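# Put phone on comic book, laptop on stand

## Task

Place the phone so it lies flat with all of it resting on the comic book. Also set the closed laptop onto the laptop stand with its top face upward and one of its long edges resting against the stand's lips. At the end, neither gripper may be touching the phone or the laptop.

## Robot and tools

Robot: two arms, left_arm and right_arm, each ending in a two-finger gripper. All positions, velocities and targets use the scene frame. Its origin sits at table-top height, halfway between the two arms' nominal bases. +z points up, +x points out over the table, and left_arm is on the +y side. Arm names do not match image sides. The real bases sit slightly off their nominal spots; a BASES line, if shown, gives the calibrated place. The gripper's fingers point along its own +z and open and close along its own y. end_effector_position is the spot between the finger pads, roughly 1 cm short of the tips. Printed hand position and orientation can be off by a few centimetres, more when the arm is stretched far.

Command row: every moving argument uses rows of 14 numbers, each in [-1, 1]. The first 7 are for left_arm: dx, dy, dz, rx, ry, rz, opening. The last 7 are the same for right_arm. All 14 are required even if one arm stays still. dx, dy, dz, rx, ry, rz are offsets, not poses. They are measured along scene-frame axes from that arm's Hand target at the start of the action or move. Rotation is about the Hand target's position. Scale: 1.0 equals 0.6 m of travel or 180 degrees of turn. rx, ry, rz form a single rotation vector. If dx, dy, dz together exceed length 1.0, the step is shortened along its line. The opening number is absolute, not an offset: +1 is fully open (0.094 m) and -1 is closed. Sending 0 for all six pose numbers re-requests the current Hand target. A 0 in the opening slot means half closed, so repeat the present opening to leave a gripper unchanged.

execute_actions(actions, cameras): actions is a list of up to 15 actions. Each action is a table of up to 15 rows, and each row lasts one control step (1/30 s). A shorter table repeats its last row until 15 steps have run. Every row in an action is counted from the pose at that action's start, not from the previous row. A repeated offset in a later action or call moves the arm again by that amount. An empty list only returns state and images.

move(target, speed, blend, opening_speed, blocking, cameras): target is one 14-number row or a list of up to 15 rows. All rows are offsets from the Hand targets at the move's start, not chained one after another. Each gripper follows a straight path and turns the shorter way. speed is in m/s, 0.002 to 4.3, default 0.25; turning is capped at twice that in rad/s. Give one value, or one per target. blend, in m, rounds corners of a list. opening_speed sets how fast openings change on the -1 to +1 scale per second (0.2 or more); use a low value to close gently. All paths finish together, take at least 0.5 s, and are cut off after 10 s. Paths ignore obstacles and the other arm. Faster moves stray and overshoot more, and hit harder. Keep paths away from an arm's own base, since that can flip its shoulder posture. The result adds a "move:" line giving the ending (done, off_target, moving, held, fault) and limits (paced means the sent pose was clipped; held means steps were withheld). An arm not named in the ending is done, within 10 mm and 2 degrees. done or off_target never proves contact either way. With blocking=false the call returns after about 0.5 s while the move carries on.

wait(seconds, cameras): 0 to 10 s, arms keep their last command; returns early if a running move ends. stop(cameras): brakes the running move; it needs braking room. zoom_image(camera, region): camera is cam_head_left or cam_head_right, region is [x0, y0, x1, y1] in pixels from the top-left, at most 504 by 504. finished_scene(scene): ends the current scene for good; scene is the current scene's number. Call it only when the goal really holds.

Cameras: cam_head_left and cam_head_right, each 896x504. cameras [] gives no images, and null or ["all"] gives all.

Motion details: each control step, commanded orientation is limited to 40 degrees from the measured one. One action may not reach the target. Friction and weight can leave a gripper a centimetre or more away from the pose, which is not a sign of contact. Resend or add the missing offset to close that gap. An arm blocked by an object keeps pushing; end it by commanding a target back past the gripper. A near-straight arm or wrist near the waist axis can swing unexpectedly.

Result lines: Hand target (last commanded pose after clipping), end_effector_position and end_effector_quat_wxyz, Joint positions (last value is finger opening in metres), Joint velocities ("within noise" means at rest), Joint torques (include gravity; numbers 3 and 4 wrap at ±28 N m), grip_measured (opening on the command scale; reads up to about 2.7 mm wide when empty, narrower than a squeezed part), grip_effort_nm (gripper motor effort, negative closing, not a pad force), Tool commands. MOTOR HOT appears at 85 °C; at 100 °C an OVER-TEMPERATURE FAULT drops that arm for 30 to 60 s or more. Avoid holding loads long, stretching out, or pushing at unreachable poses. Joint ranges (rad): waist -2.880 to 2.880, shoulder 0.000 to 3.142, elbow 0.000 to 3.019, wrist pitch -1.693 to 1.571, wrist yaw -1.571 to 1.571, wrist roll -2.094 to 2.094.

Avoid: anything leaving the table or being set down off it, drops, releasing moving items, slams, hard presses, and contact between the two arms, grippers or fingers. The clearance check does not guard gripper-to-gripper collisions. Loose items may get nudged occasionally.

Each tool is called after "Request:" by a JSON object that holds its "fn" and its "kwargs", one argument or row to a line.

## Session

Request:
{"fn": "execute_actions", "kwargs": {
  "actions": []
}}

Scene clock: 0.00 s.
left_arm: end_effector_position=(+0.4917, +0.7724, +0.2723) grip_measured=+1.000 grip_effort_nm=n/a end_effector_quat_wxyz=(+0.538, +0.343, +0.763, +0.102) | right_arm: end_effector_position=(+0.0817, -0.5453, +0.1551) grip_measured=+1.000 grip_effort_nm=n/a end_effector_quat_wxyz=(-0.018, +0.931, +0.365, +0.017)
Joint positions: left_arm=[1.045 1.959 1.826 -0.901 1.086 1.589 0.094] | right_arm=[-1.159 1.068 0.818 -1.355 -0.035 1.239 0.094]
Joint velocities: within noise
Joint torques (N m): no reading
Motor temperatures (°C): left_arm=[23 25 27 24 28 25 28] | right_arm=[27 30 27 25 24 24 25]
Heat: left arm: hottest wrist yaw 28 °C; right arm: hottest shoulder 30 °C.
Hand target: left_arm +0.4939, +0.7763, +0.2941; +0.539, +0.352, +0.755, +0.121 | right_arm +0.0850, -0.5527, +0.1634; -0.006, +0.931, +0.366, +0.017
Tool commands: left_gripper/opening=+1.0 right_gripper/opening=+1.0

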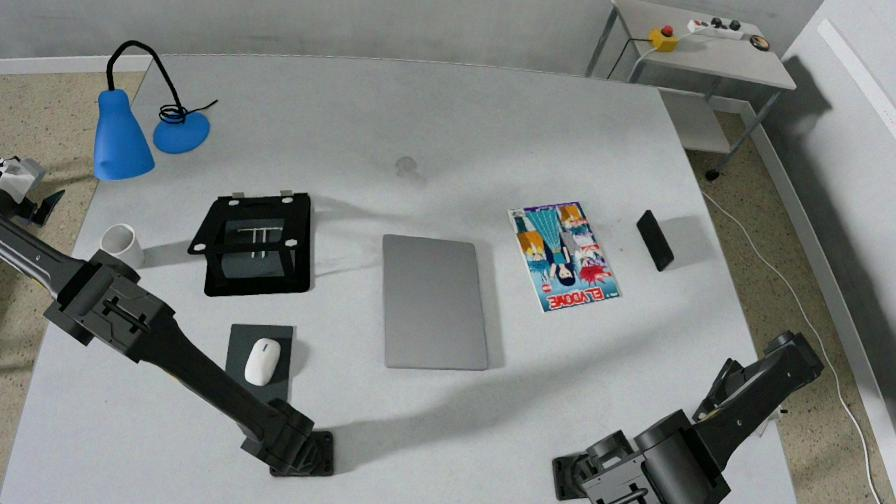

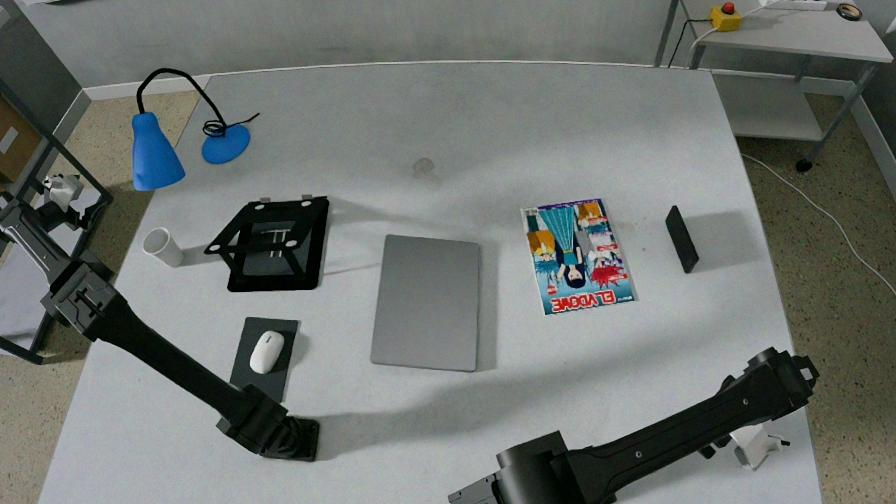

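Request:
{"fn": "zoom_image", "kwargs": {
  "camera": "cam_head_left",
  "region": [160, 160, 340, 310]
}}

Request:
{"fn": "zoom_image", "kwargs": {
  "camera": "cam_head_right",
  "region": [180, 160, 360, 310]
}}

Request:
{"fn": "zoom_image", "kwargs": {
  "camera": "cam_head_left",
  "region": [360, 200, 520, 400]
}}

Request:
{"fn": "zoom_image", "kwargs": {
  "camera": "cam_head_right",
  "region": [640, 180, 740, 290]
}}

Request:
{"fn": "zoom_image", "kwargs": {
  "camera": "cam_head_left",
  "region": [610, 180, 710, 290]
}}

Request:
{"fn": "zoom_image", "kwargs": {
  "camera": "cam_head_right",
  "region": [360, 220, 500, 400]
}}

Scaled by 2.800.

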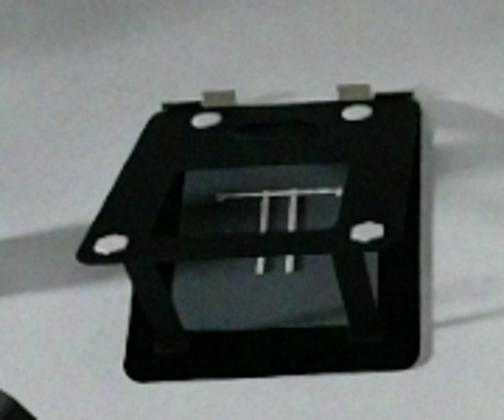

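Scaled by 2.800.

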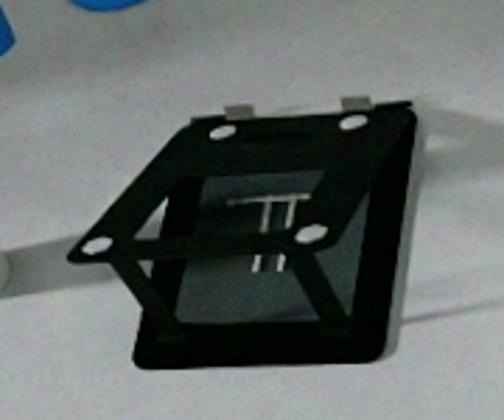

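Scaled by 2.520.

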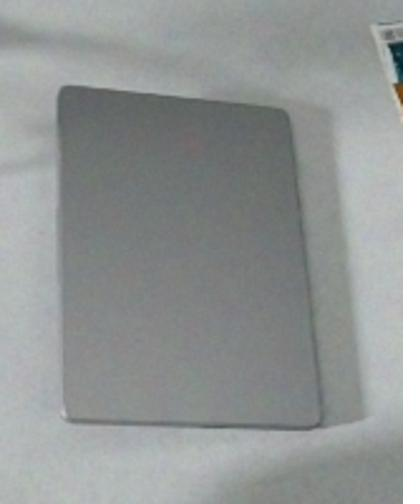

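Scaled by 4.582.

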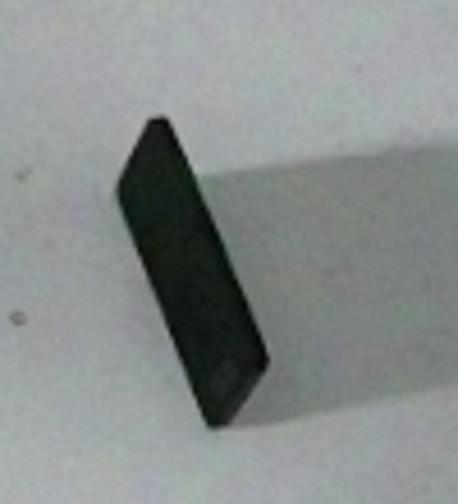

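Scaled by 4.582.

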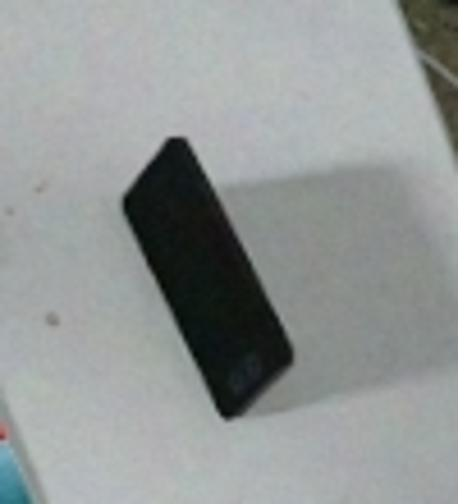

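Scaled by 2.800.

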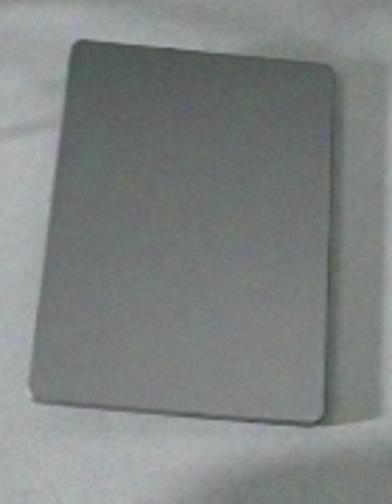

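Request:
{"fn": "zoom_image", "kwargs": {
  "camera": "cam_head_left",
  "region": [440, 330, 520, 380]
}}

Request:
{"fn": "zoom_image", "kwargs": {
  "camera": "cam_head_right",
  "region": [360, 340, 440, 390]
}}

Request:
{"fn": "zoom_image", "kwargs": {
  "camera": "cam_head_right",
  "region": [440, 330, 520, 380]
}}

Request:
{"fn": "move", "kwargs": {
  "target": [0,0,0.0,0,0,0,1,0.36,0.12,0,0,0,0,-1]
}}

Scaled by 6.300.

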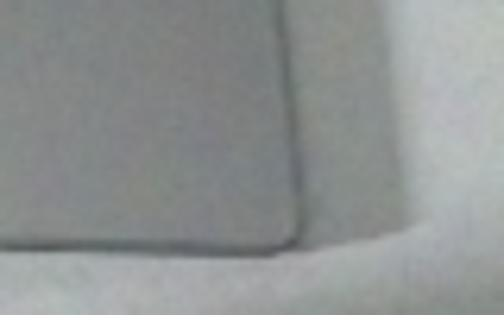

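Scaled by 6.300.

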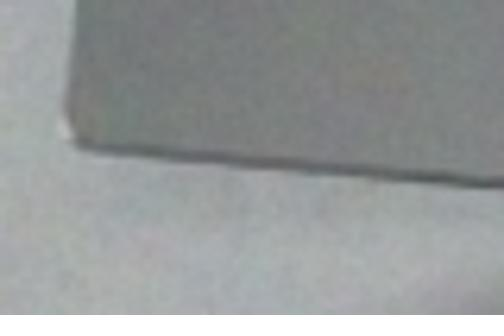

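Scaled by 6.300.

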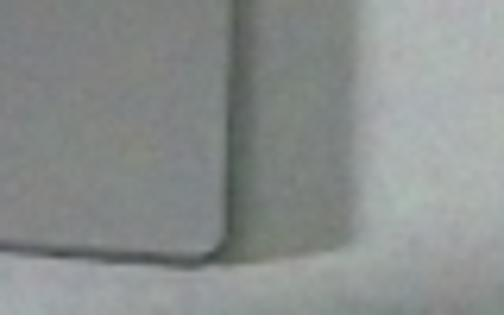

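Scene clock: 17.77 s.
left_arm: end_effector_position=(+0.4917, +0.7724, +0.2723) grip_measured=+1.000 grip_effort_nm=0.022 end_effector_quat_wxyz=(+0.538, +0.343, +0.763, +0.102) | right_arm: end_effector_position=(+0.2785, -0.4723, +0.1488) grip_measured=-0.991 grip_effort_nm=-0.496 end_effector_quat_wxyz=(-0.023, +0.931, +0.364, +0.004)
Joint positions: left_arm=[1.045 1.959 1.826 -0.901 1.086 1.589 0.094] | right_arm=[-0.51 1.317 0.998 -1.282 -0.037 1.891 0]
Joint velocities: within noise
Joint torques (N m): left_arm=[-1.79 -23.53 13.67 1.16 0.48 0.01] | right_arm=[1.2 -9.41 12.1 0.13 0.13 0.21]
Motor temperatures (°C): left_arm=[23 27 29 24 28 24 27] | right_arm=[27 30 31 25 24 24 25]
Heat: left arm: hottest elbow 29 °C; right arm: hottest elbow 31 °C.
Hand target: left_arm +0.4939, +0.7763, +0.2941; +0.539, +0.352, +0.755, +0.121 | right_arm +0.3009, -0.4807, +0.1634; -0.006, +0.931, +0.365, +0.017
Off the commanded pose: left_arm 0.022 m, 3 deg | right_arm 0.028 m, 2 deg.
move: off_target (left_arm, right_arm)

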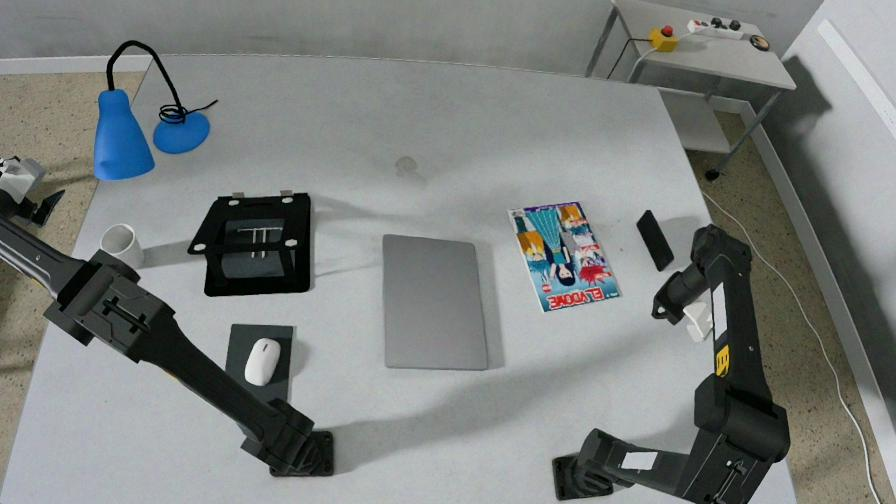

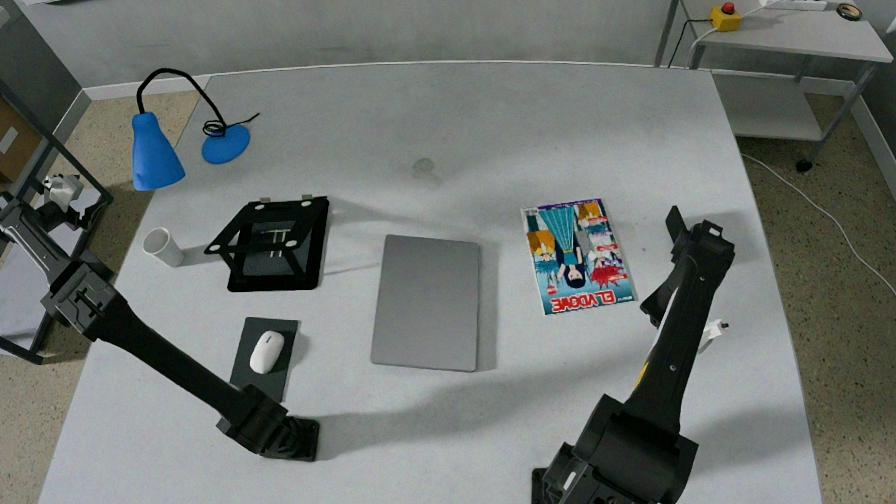

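Request:
{"fn": "move", "kwargs": {
  "target": [0,0,0.0,0,0,0,1,0,0.08,-0.2,0,0,0,-1]
}}

Request:
{"fn": "zoom_image", "kwargs": {
  "camera": "cam_head_left",
  "region": [560, 180, 740, 360]
}}

Request:
{"fn": "zoom_image", "kwargs": {
  "camera": "cam_head_right",
  "region": [560, 180, 740, 360]
}}

Scene clock: 25.50 s.
left_arm: end_effector_position=(+0.4918, +0.7724, +0.2720) grip_measured=+1.000 grip_effort_nm=0.027 end_effector_quat_wxyz=(+0.538, +0.343, +0.763, +0.102) | right_arm: end_effector_position=(+0.3012, -0.4366, +0.0514) grip_measured=-0.991 grip_effort_nm=-0.491 end_effector_quat_wxyz=(-0.002, +0.931, +0.364, +0.022)
Joint positions: left_arm=[1.045 1.959 1.826 -0.901 1.086 1.589 0.094] | right_arm=[-0.389 1.422 0.814 -0.934 -0.034 2.013 0]
Joint velocities: within noise
Joint torques (N m): left_arm=[-0.91 -23.82 13.7 1.13 0.49 0.01] | right_arm=[1.2 -10.11 6.35 0.47 0.15 0.18]
Motor temperatures (°C): left_arm=[23 27 30 24 28 24 27] | right_arm=[27 30 32 25 24 24 25]
Heat: left arm: hottest elbow 30 °C; right arm: hottest elbow 32 °C.
Hand target: left_arm +0.4940, +0.7763, +0.2938; +0.539, +0.352, +0.755, +0.121 | right_arm +0.3010, -0.4328, +0.0436; -0.006, +0.931, +0.366, +0.017
Off the commanded pose: left_arm 0.023 m, 3 deg | right_arm 0.009 m, 1 deg.
move: off_target (left_arm)

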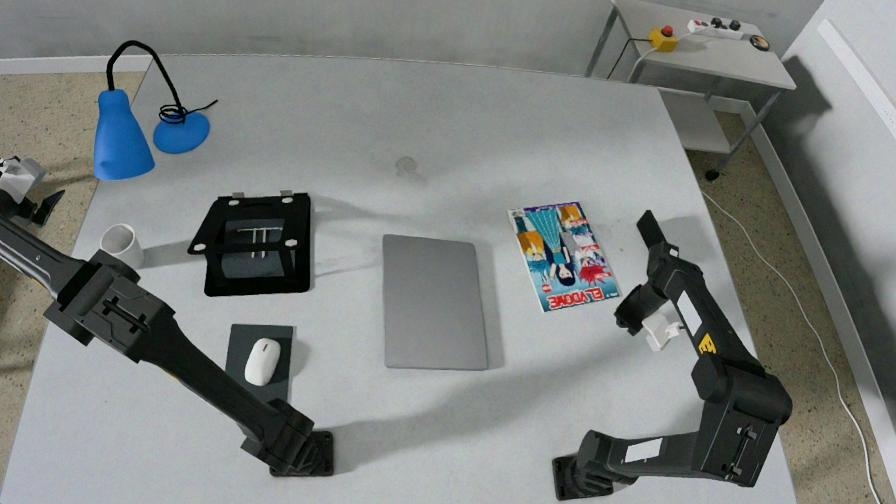

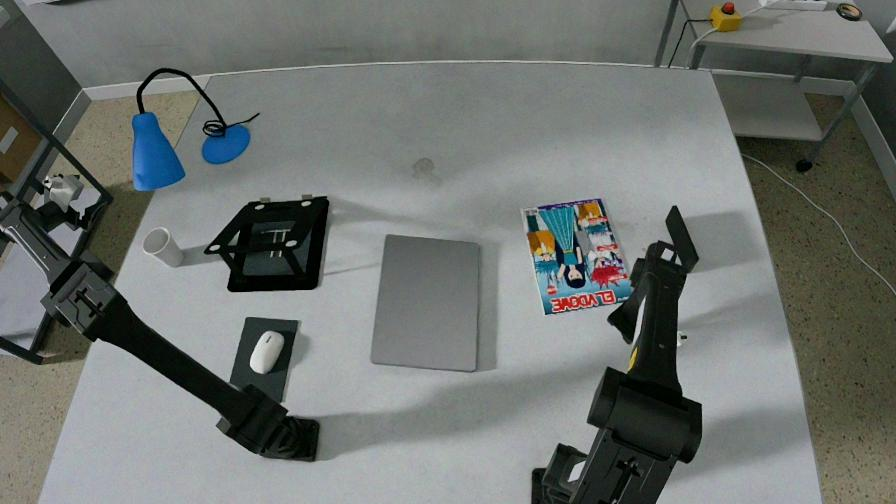

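Scaled by 2.800.

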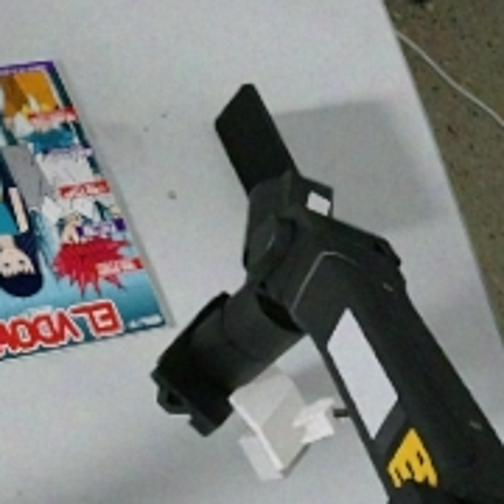

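Scaled by 2.800.

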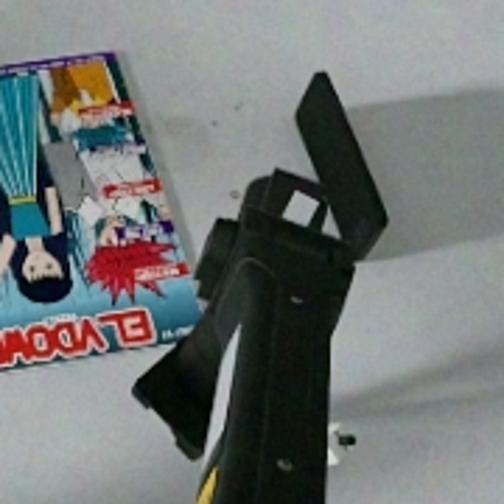

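Request:
{"fn": "move", "kwargs": {
  "target": [
    [0,0,0.0,0,0,0,1,0,0.1,0.1,0,0,0,-1],
    [0,0,0.0,0,0,0,1,0.0,0.38,0,0,0,0,-1]
  ]
}}

Request:
{"fn": "zoom_image", "kwargs": {
  "camera": "cam_head_left",
  "region": [440, 200, 640, 400]
}}

Request:
{"fn": "zoom_image", "kwargs": {
  "camera": "cam_head_right",
  "region": [440, 200, 640, 400]
}}

Scene clock: 35.27 s.
left_arm: end_effector_position=(+0.4917, +0.7724, +0.2723) grip_measured=+1.000 grip_effort_nm=0.022 end_effector_quat_wxyz=(+0.538, +0.343, +0.763, +0.102) | right_arm: end_effector_position=(+0.2943, -0.2100, +0.0452) grip_measured=-0.991 grip_effort_nm=-0.491 end_effector_quat_wxyz=(-0.131, +0.811, +0.568, +0.043)
Joint positions: left_arm=[1.045 1.959 1.826 -0.901 1.086 1.589 0.094] | right_arm=[0.156 1.44 0.792 -0.962 -0.274 2.075 0]
Joint velocities: within noise
Joint torques (N m): left_arm=[-0.85 -24 13.72 1.01 0.47 -0.02] | right_arm=[1.08 -9.88 7.58 0.23 -0.17 0.23]
Motor temperatures (°C): left_arm=[23 28 30 24 28 24 27] | right_arm=[27 31 31 25 24 24 25]
Heat: left arm: hottest elbow 30 °C; right arm: hottest shoulder 31 °C.
Hand target: left_arm +0.4939, +0.7763, +0.2941; +0.539, +0.352, +0.755, +0.121 | right_arm +0.3009, -0.2048, +0.0435; -0.006, +0.931, +0.365, +0.017
Off the commanded pose: left_arm 0.022 m, 3 deg | right_arm 0.009 m, 31 deg.
joint sent to its limit (right arm) — joint 6 (wrist roll), upper limit. The joint targets are off in orientation, not in position.
move: off_target (left_arm, right_arm)

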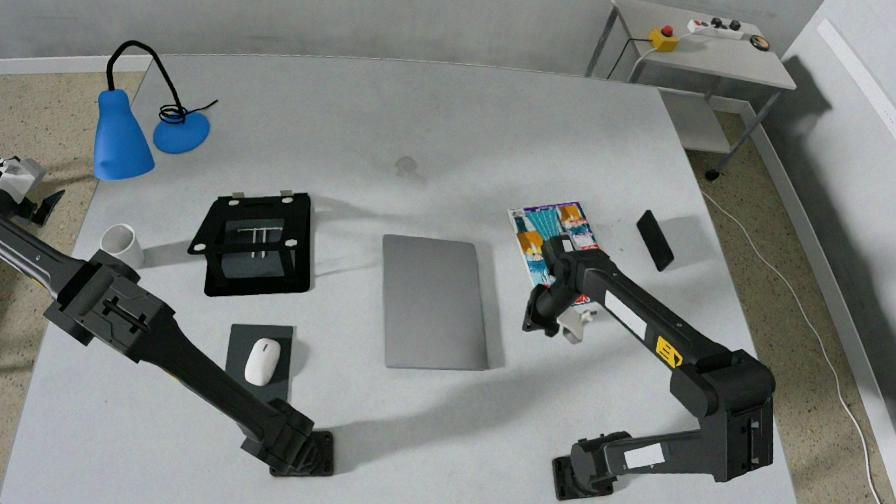

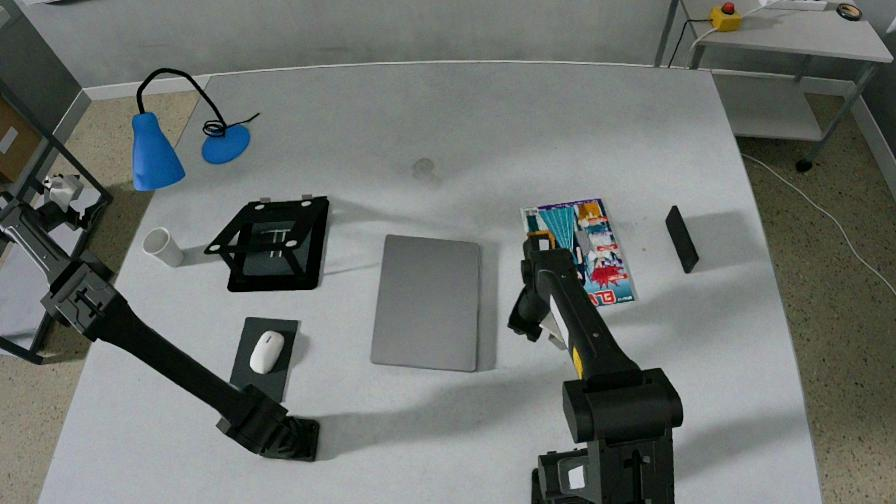

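Scaled by 2.520.

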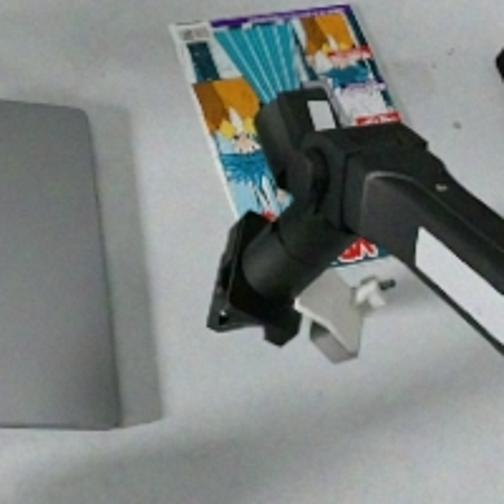

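Scaled by 2.520.

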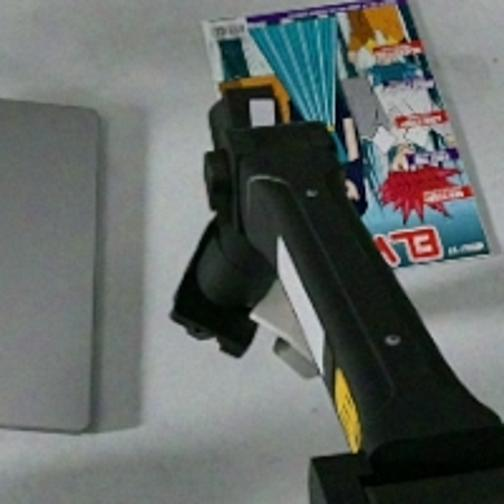

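Request:
{"fn": "move", "kwargs": {
  "target": [
    [0,0,0.0,0,0,0,1,0,0,0.25,0,0,0,-1],
    [0,0,0.0,0,0,0,1,0.36,-0.59,0.25,0,0,0.822,1]
  ]
}}

Request:
{"fn": "zoom_image", "kwargs": {
  "camera": "cam_head_left",
  "region": [560, 150, 740, 330]
}}

Request:
{"fn": "zoom_image", "kwargs": {
  "camera": "cam_head_right",
  "region": [590, 150, 770, 330]
}}

Scene clock: 89.80 s.
left_arm: end_effector_position=(+0.4917, +0.7724, +0.2723) grip_measured=+1.000 grip_effort_nm=0.022 end_effector_quat_wxyz=(+0.538, +0.343, +0.763, +0.102) | right_arm: end_effector_position=(+0.5035, -0.5466, +0.1883) grip_measured=+0.998 grip_effort_nm=0.066 end_effector_quat_wxyz=(-0.027, -0.096, +0.995, +0.003)
Joint positions: left_arm=[1.045 1.959 1.826 -0.901 1.086 1.589 0.094] | right_arm=[-0.418 1.917 1.838 -1.542 0.021 -0.604 0.094]
Joint velocities: within noise
Joint torques (N m): left_arm=[-1.79 -23.53 13.83 1.05 0.52 -0.05] | right_arm=[-0.26 -19.84 12.74 -0.29 -0.01 0.09]
Motor temperatures (°C): left_arm=[23 30 33 24 28 24 27] | right_arm=[27 31 34 25 24 23 26]
Heat: left arm: hottest elbow 33 °C; right arm: hottest elbow 34 °C.
Hand target: left_arm +0.4939, +0.7763, +0.2941; +0.539, +0.352, +0.755, +0.121 | right_arm +0.5169, -0.5588, +0.1935; -0.018, -0.094, +0.995, -0.001
Off the commanded pose: left_arm 0.022 m, 3 deg | right_arm 0.019 m, 1 deg.
move: off_target (left_arm, right_arm); target 2's new opening was sent with right_arm's hand 0.019 m and 1 deg from that target

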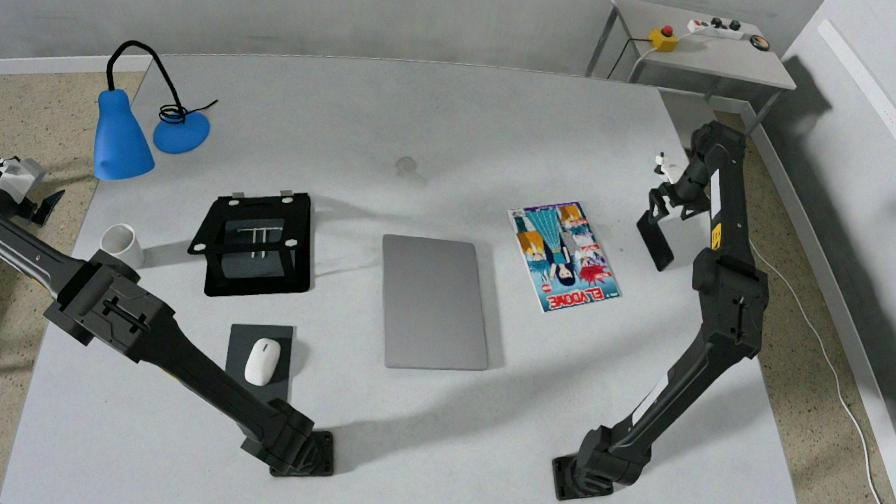

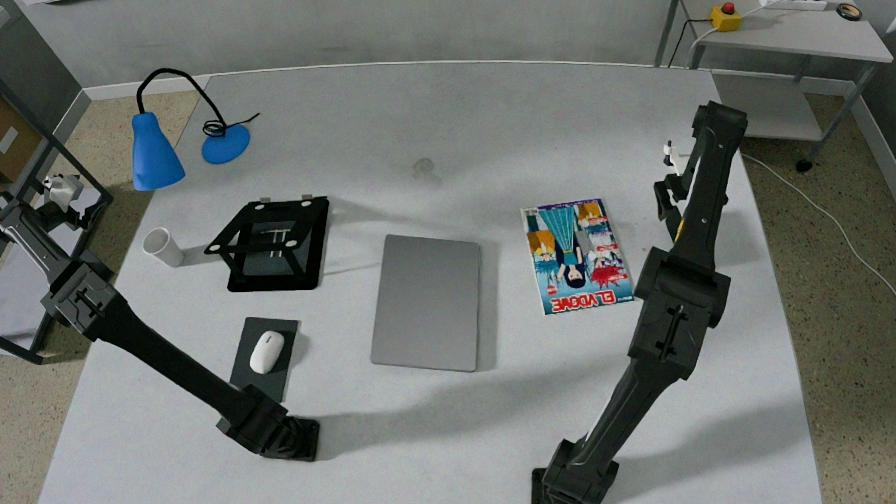

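Scaled by 2.800.

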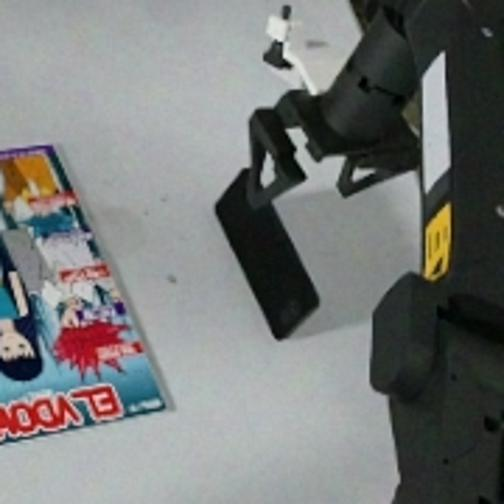

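Scaled by 2.800.

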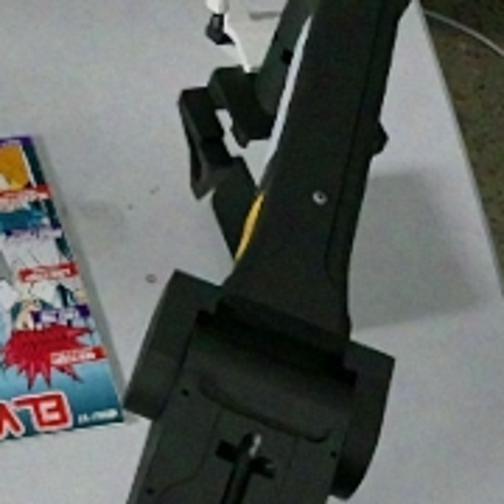

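Request:
{"fn": "move", "kwargs": {
  "target": [0,0,0.0,0,0,0,1,0.01,-0.05,-0.13,0,0,0.0,1]
}}

Request:
{"fn": "zoom_image", "kwargs": {
  "camera": "cam_head_left",
  "region": [600, 160, 720, 280]
}}

Request:
{"fn": "zoom_image", "kwargs": {
  "camera": "cam_head_right",
  "region": [630, 160, 750, 280]
}}

Scene clock: 95.47 s.
left_arm: end_effector_position=(+0.4917, +0.7724, +0.2723) grip_measured=+1.000 grip_effort_nm=0.027 end_effector_quat_wxyz=(+0.538, +0.343, +0.763, +0.102) | right_arm: end_effector_position=(+0.5231, -0.5842, +0.1288) grip_measured=+0.999 grip_effort_nm=0.061 end_effector_quat_wxyz=(-0.013, -0.094, +0.996, -0.004)
Joint positions: left_arm=[1.045 1.959 1.826 -0.901 1.086 1.589 0.094] | right_arm=[-0.461 2.013 1.83 -1.406 0.021 -0.643 0.094]
Joint velocities: within noise
Joint torques (N m): left_arm=[-1.73 -23.24 13.83 1.09 0.55 -0.04] | right_arm=[-0.03 -22.01 8.01 0.5 0.02 0.13]
Motor temperatures (°C): left_arm=[23 30 33 24 28 24 27] | right_arm=[27 32 36 25 24 23 25]
Heat: left arm: hottest elbow 33 °C; right arm: hottest elbow 36 °C.
Hand target: left_arm +0.4939, +0.7763, +0.2941; +0.539, +0.352, +0.755, +0.121 | right_arm +0.5230, -0.5888, +0.1155; -0.018, -0.094, +0.995, -0.001
Off the commanded pose: left_arm 0.022 m, 3 deg | right_arm 0.014 m, 1 deg.
move: off_target (left_arm, right_arm)

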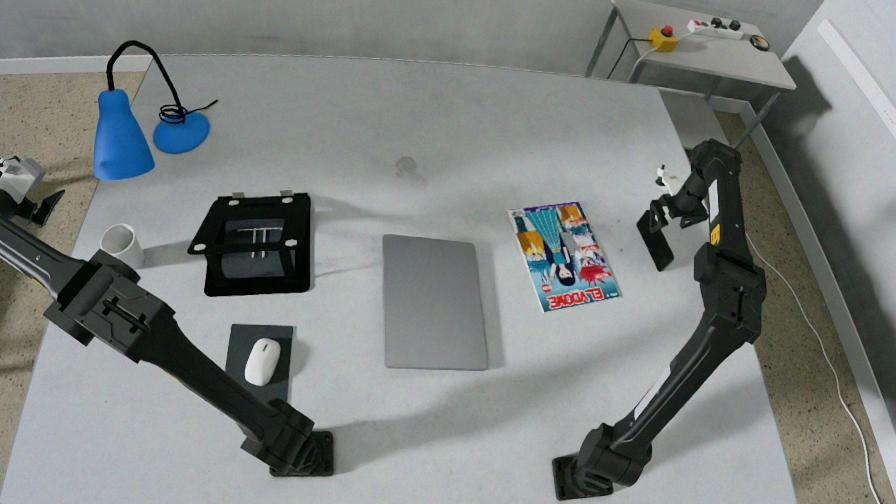

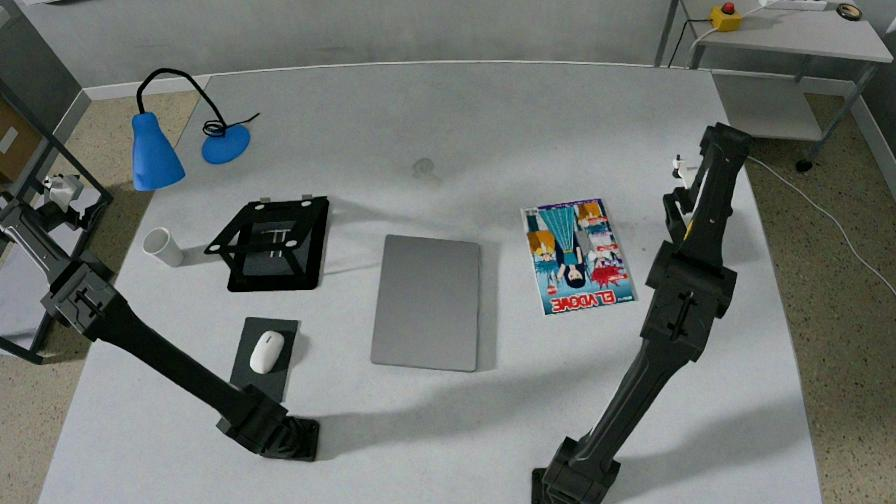

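Scaled by 4.200.

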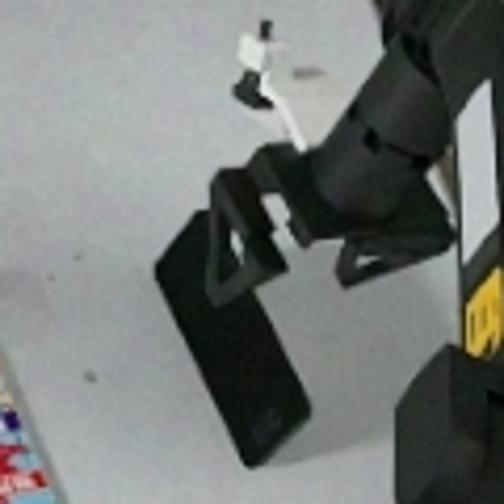

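Scaled by 4.200.

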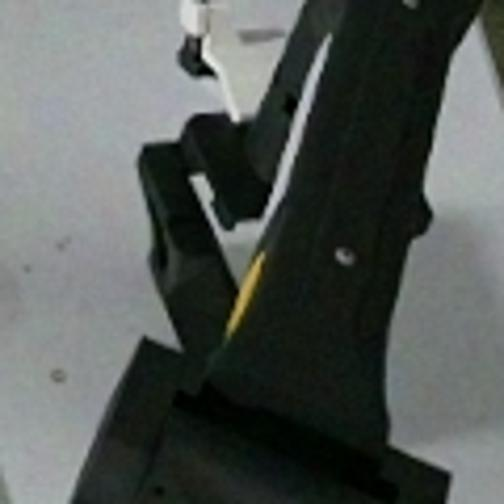

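Request:
{"fn": "move", "kwargs": {
  "target": [
    [0,0,0.0,0,0,0,1,-0.01,-0.028,-0.11,0,0,0.0,1],
    [0,0,0.0,0,0,0,1,-0.01,-0.028,-0.11,0,0,0.0,-1]
  ],
  "opening_speed": 0.7,
  "speed": 0.12
}}

Request:
{"fn": "zoom_image", "kwargs": {
  "camera": "cam_head_left",
  "region": [600, 160, 720, 280]
}}

Scene clock: 105.47 s.
left_arm: end_effector_position=(+0.4917, +0.7724, +0.2723) grip_measured=+1.000 grip_effort_nm=0.022 end_effector_quat_wxyz=(+0.538, +0.343, +0.763, +0.102) | right_arm: end_effector_position=(+0.5210, -0.6008, +0.0672) grip_measured=-0.841 grip_effort_nm=-1.023 end_effector_quat_wxyz=(-0.009, -0.096, +0.995, -0.007)
Joint positions: left_arm=[1.045 1.959 1.826 -0.901 1.086 1.589 0.094] | right_arm=[-0.486 2.064 1.748 -1.262 0.021 -0.673 0.007]
Joint velocities: within noise
Joint torques (N m): left_arm=[-1.9 -23.47 13.76 1.17 0.49 -0.04] | right_arm=[-0.26 -22.12 7.36 0.47 0.04 0.11]
Motor temperatures (°C): left_arm=[23 30 34 24 28 24 27] | right_arm=[27 33 35 25 24 23 25]
Heat: left arm: hottest elbow 34 °C; right arm: hottest elbow 35 °C.
Hand target: left_arm +0.4939, +0.7763, +0.2941; +0.539, +0.352, +0.755, +0.121 | right_arm +0.5170, -0.6055, +0.0496; -0.018, -0.095, +0.995, -0.001
Off the commanded pose: left_arm 0.022 m, 3 deg | right_arm 0.019 m, 1 deg.
move: off_target (left_arm, right_arm); target 2's new opening was sent with right_arm's hand 0.019 m and 1 deg from that target

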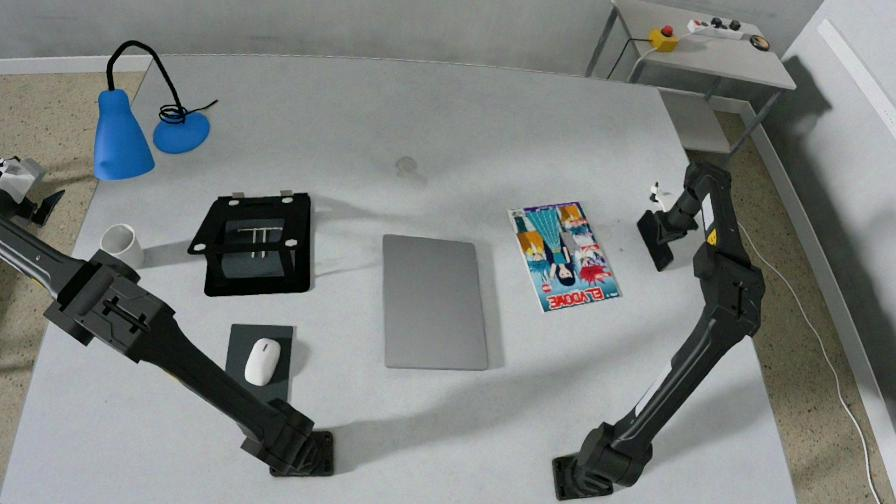

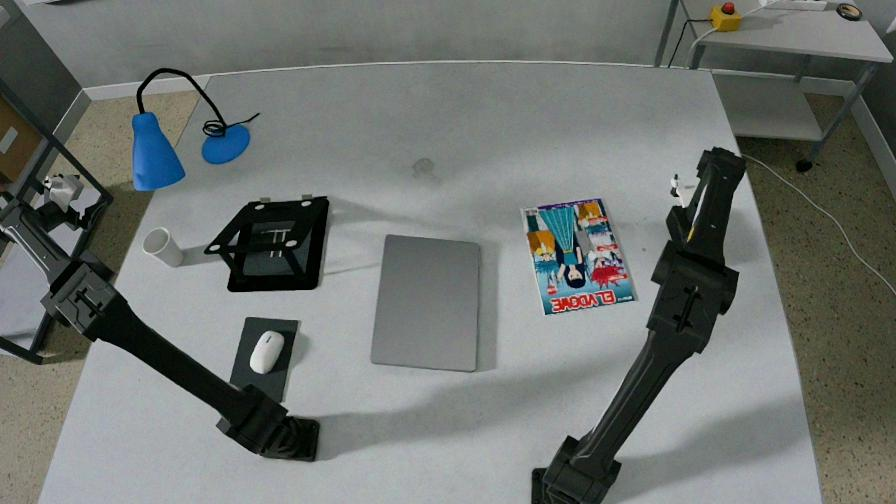

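Scaled by 4.200.

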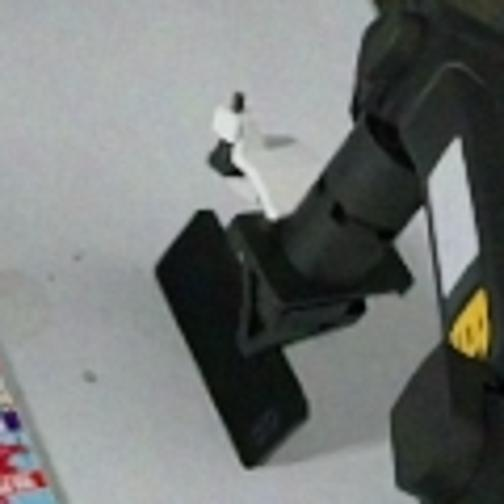

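Request:
{"fn": "move", "kwargs": {
  "target": [
    [0,0,0.0,0,0,0,1,0,0,0.2,0,0,0.0,-1],
    [0,0,0.0,0,0,0,1,-0.062,0.382,0.2,0.381,0.074,0.0,-1]
  ],
  "blend": [0.03,0]
}}

Request:
{"fn": "zoom_image", "kwargs": {
  "camera": "cam_head_left",
  "region": [490, 150, 690, 330]
}}

Request:
{"fn": "zoom_image", "kwargs": {
  "camera": "cam_head_right",
  "region": [490, 150, 690, 330]
}}

Scene clock: 116.00 s.
left_arm: end_effector_position=(+0.4917, +0.7724, +0.2723) grip_measured=+1.000 grip_effort_nm=0.022 end_effector_quat_wxyz=(+0.538, +0.343, +0.763, +0.102) | right_arm: end_effector_position=(+0.4836, -0.3831, +0.1524) grip_measured=-0.842 grip_effort_nm=-1.038 end_effector_quat_wxyz=(+0.046, -0.007, +0.870, +0.491)
Joint positions: left_arm=[1.045 1.959 1.826 -0.901 1.086 1.589 0.094] | right_arm=[-0.42 1.965 1.565 -1.668 -0.947 -0.691 0.007]
Joint velocities: within noise
Joint torques (N m): left_arm=[-0.67 -23.59 13.55 1.13 0.56 -0.01] | right_arm=[1.08 -24.23 6.35 -1.07 -0.74 0.06]
Motor temperatures (°C): left_arm=[23 31 34 24 28 24 27] | right_arm=[27 34 35 25 24 23 26]
Heat: left arm: hottest elbow 34 °C; right arm: hottest elbow 35 °C.
Hand target: left_arm +0.4940, +0.7763, +0.2938; +0.539, +0.352, +0.755, +0.121 | right_arm +0.4799, -0.3764, +0.1696; -0.070, -0.088, +0.815, +0.569
Off the commanded pose: left_arm 0.022 m, 3 deg | right_arm 0.019 m, 20 deg.
joint sent to its limit (right arm) — joint 4 (wrist pitch), lower limit. The joint targets are off in orientation, not in position.
move: off_target (left_arm, right_arm)

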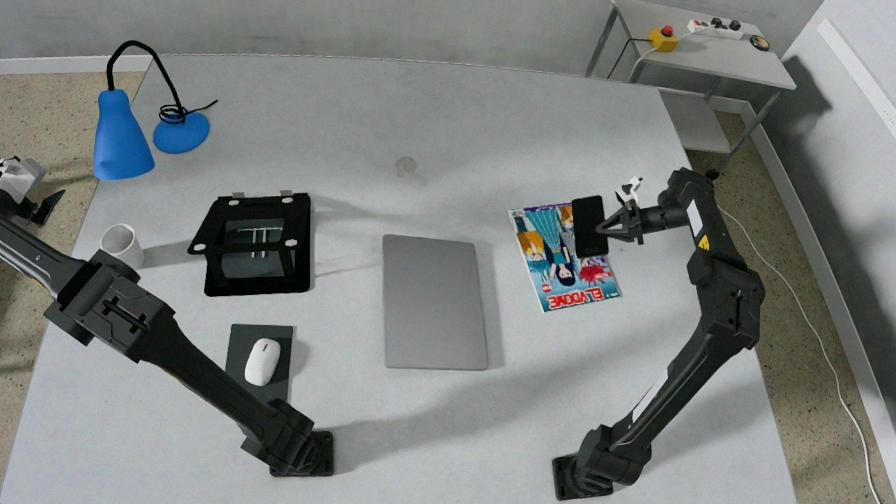

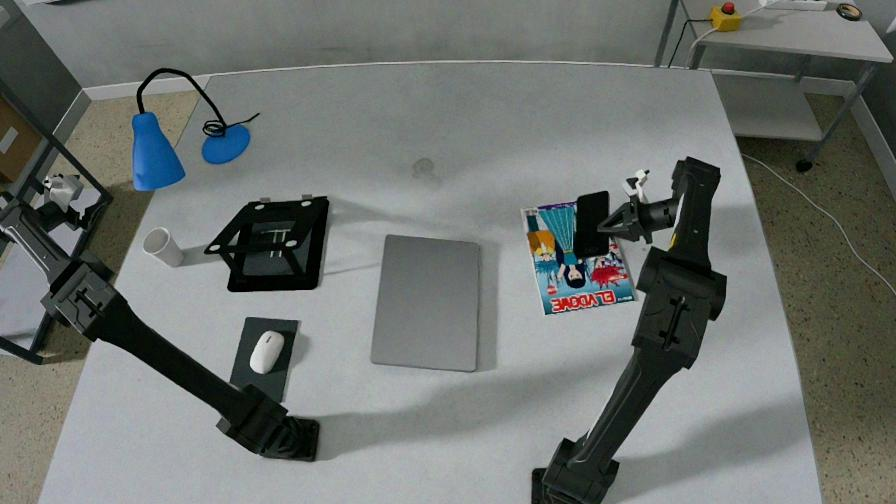

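Scaled by 2.520.

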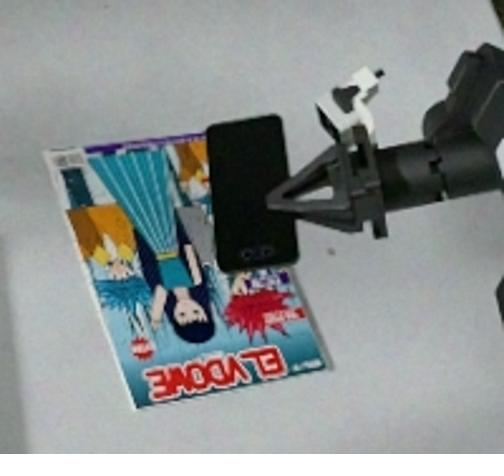

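Scaled by 2.520.

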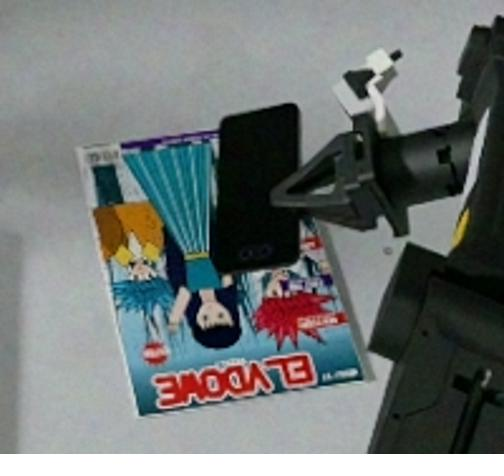

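Request:
{"fn": "move", "kwargs": {
  "target": [0,0,0.0,0,0,0,1,0,0,-0.16,0,0,0.0,-1],
  "speed": 0.15
}}

Request:
{"fn": "zoom_image", "kwargs": {
  "camera": "cam_head_left",
  "region": [490, 150, 690, 330]
}}

Request:
{"fn": "zoom_image", "kwargs": {
  "camera": "cam_head_right",
  "region": [490, 150, 690, 330]
}}

Scene clock: 121.87 s.
left_arm: end_effector_position=(+0.4917, +0.7724, +0.2723) grip_measured=+1.000 grip_effort_nm=0.022 end_effector_quat_wxyz=(+0.538, +0.343, +0.763, +0.102) | right_arm: end_effector_position=(+0.4778, -0.3823, +0.0758) grip_measured=-0.842 grip_effort_nm=-1.038 end_effector_quat_wxyz=(+0.010, -0.040, +0.861, +0.507)
Joint positions: left_arm=[1.045 1.959 1.826 -0.901 1.086 1.589 0.094] | right_arm=[-0.416 2.118 1.565 -1.668 -0.914 -0.831 0.007]
Joint velocities: within noise
Joint torques (N m): left_arm=[-0.97 -23.41 13.59 1.13 0.48 -0.05] | right_arm=[1.32 -20.89 6.89 -1.26 -0.51 -0.06]
Motor temperatures (°C): left_arm=[23 31 34 24 28 24 27] | right_arm=[27 35 35 25 24 23 26]
Heat: left arm: hottest elbow 34 °C; right arm: hottest shoulder 35 °C.
Hand target: left_arm +0.4939, +0.7763, +0.2941; +0.539, +0.352, +0.755, +0.121 | right_arm +0.4799, -0.3763, +0.0735; -0.070, -0.088, +0.815, +0.569
Off the commanded pose: left_arm 0.022 m, 3 deg | right_arm 0.007 m, 14 deg.
joint sent to its limit (right arm) — joint 4 (wrist pitch), lower limit. The joint targets are off in orientation, not in position.
move: off_target (left_arm, right_arm)

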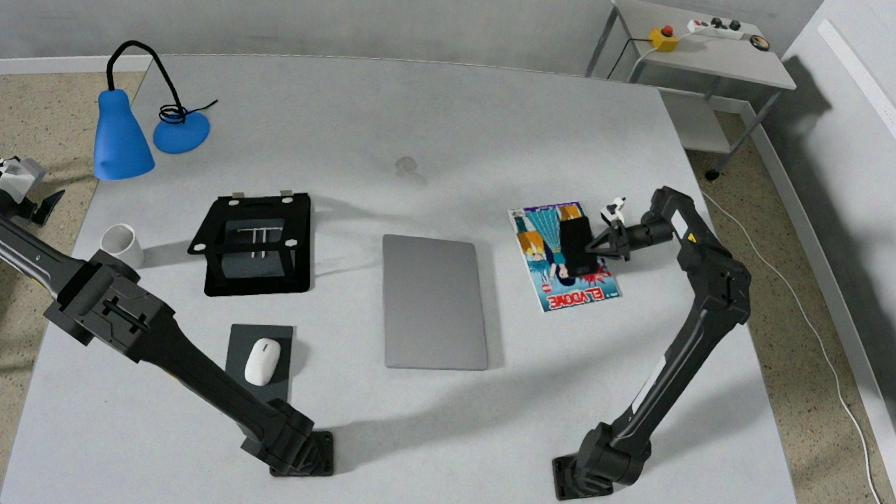

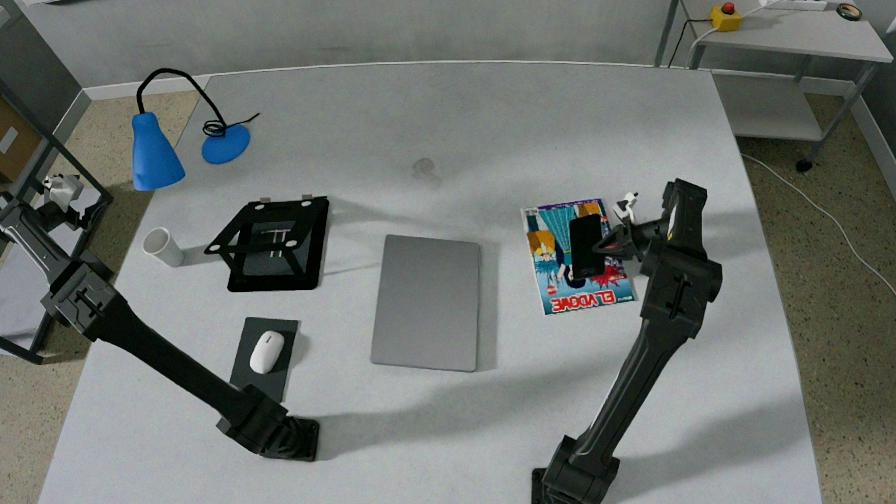

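Scaled by 2.520.

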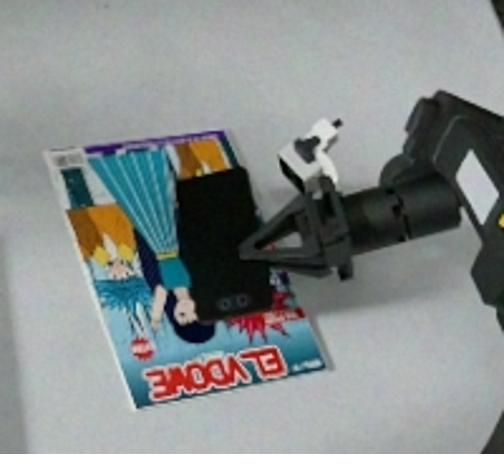

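Scaled by 2.520.

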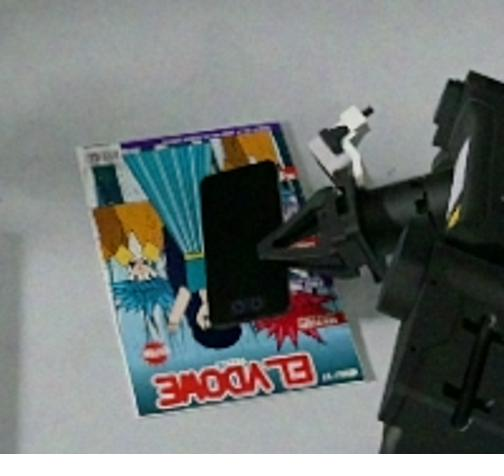

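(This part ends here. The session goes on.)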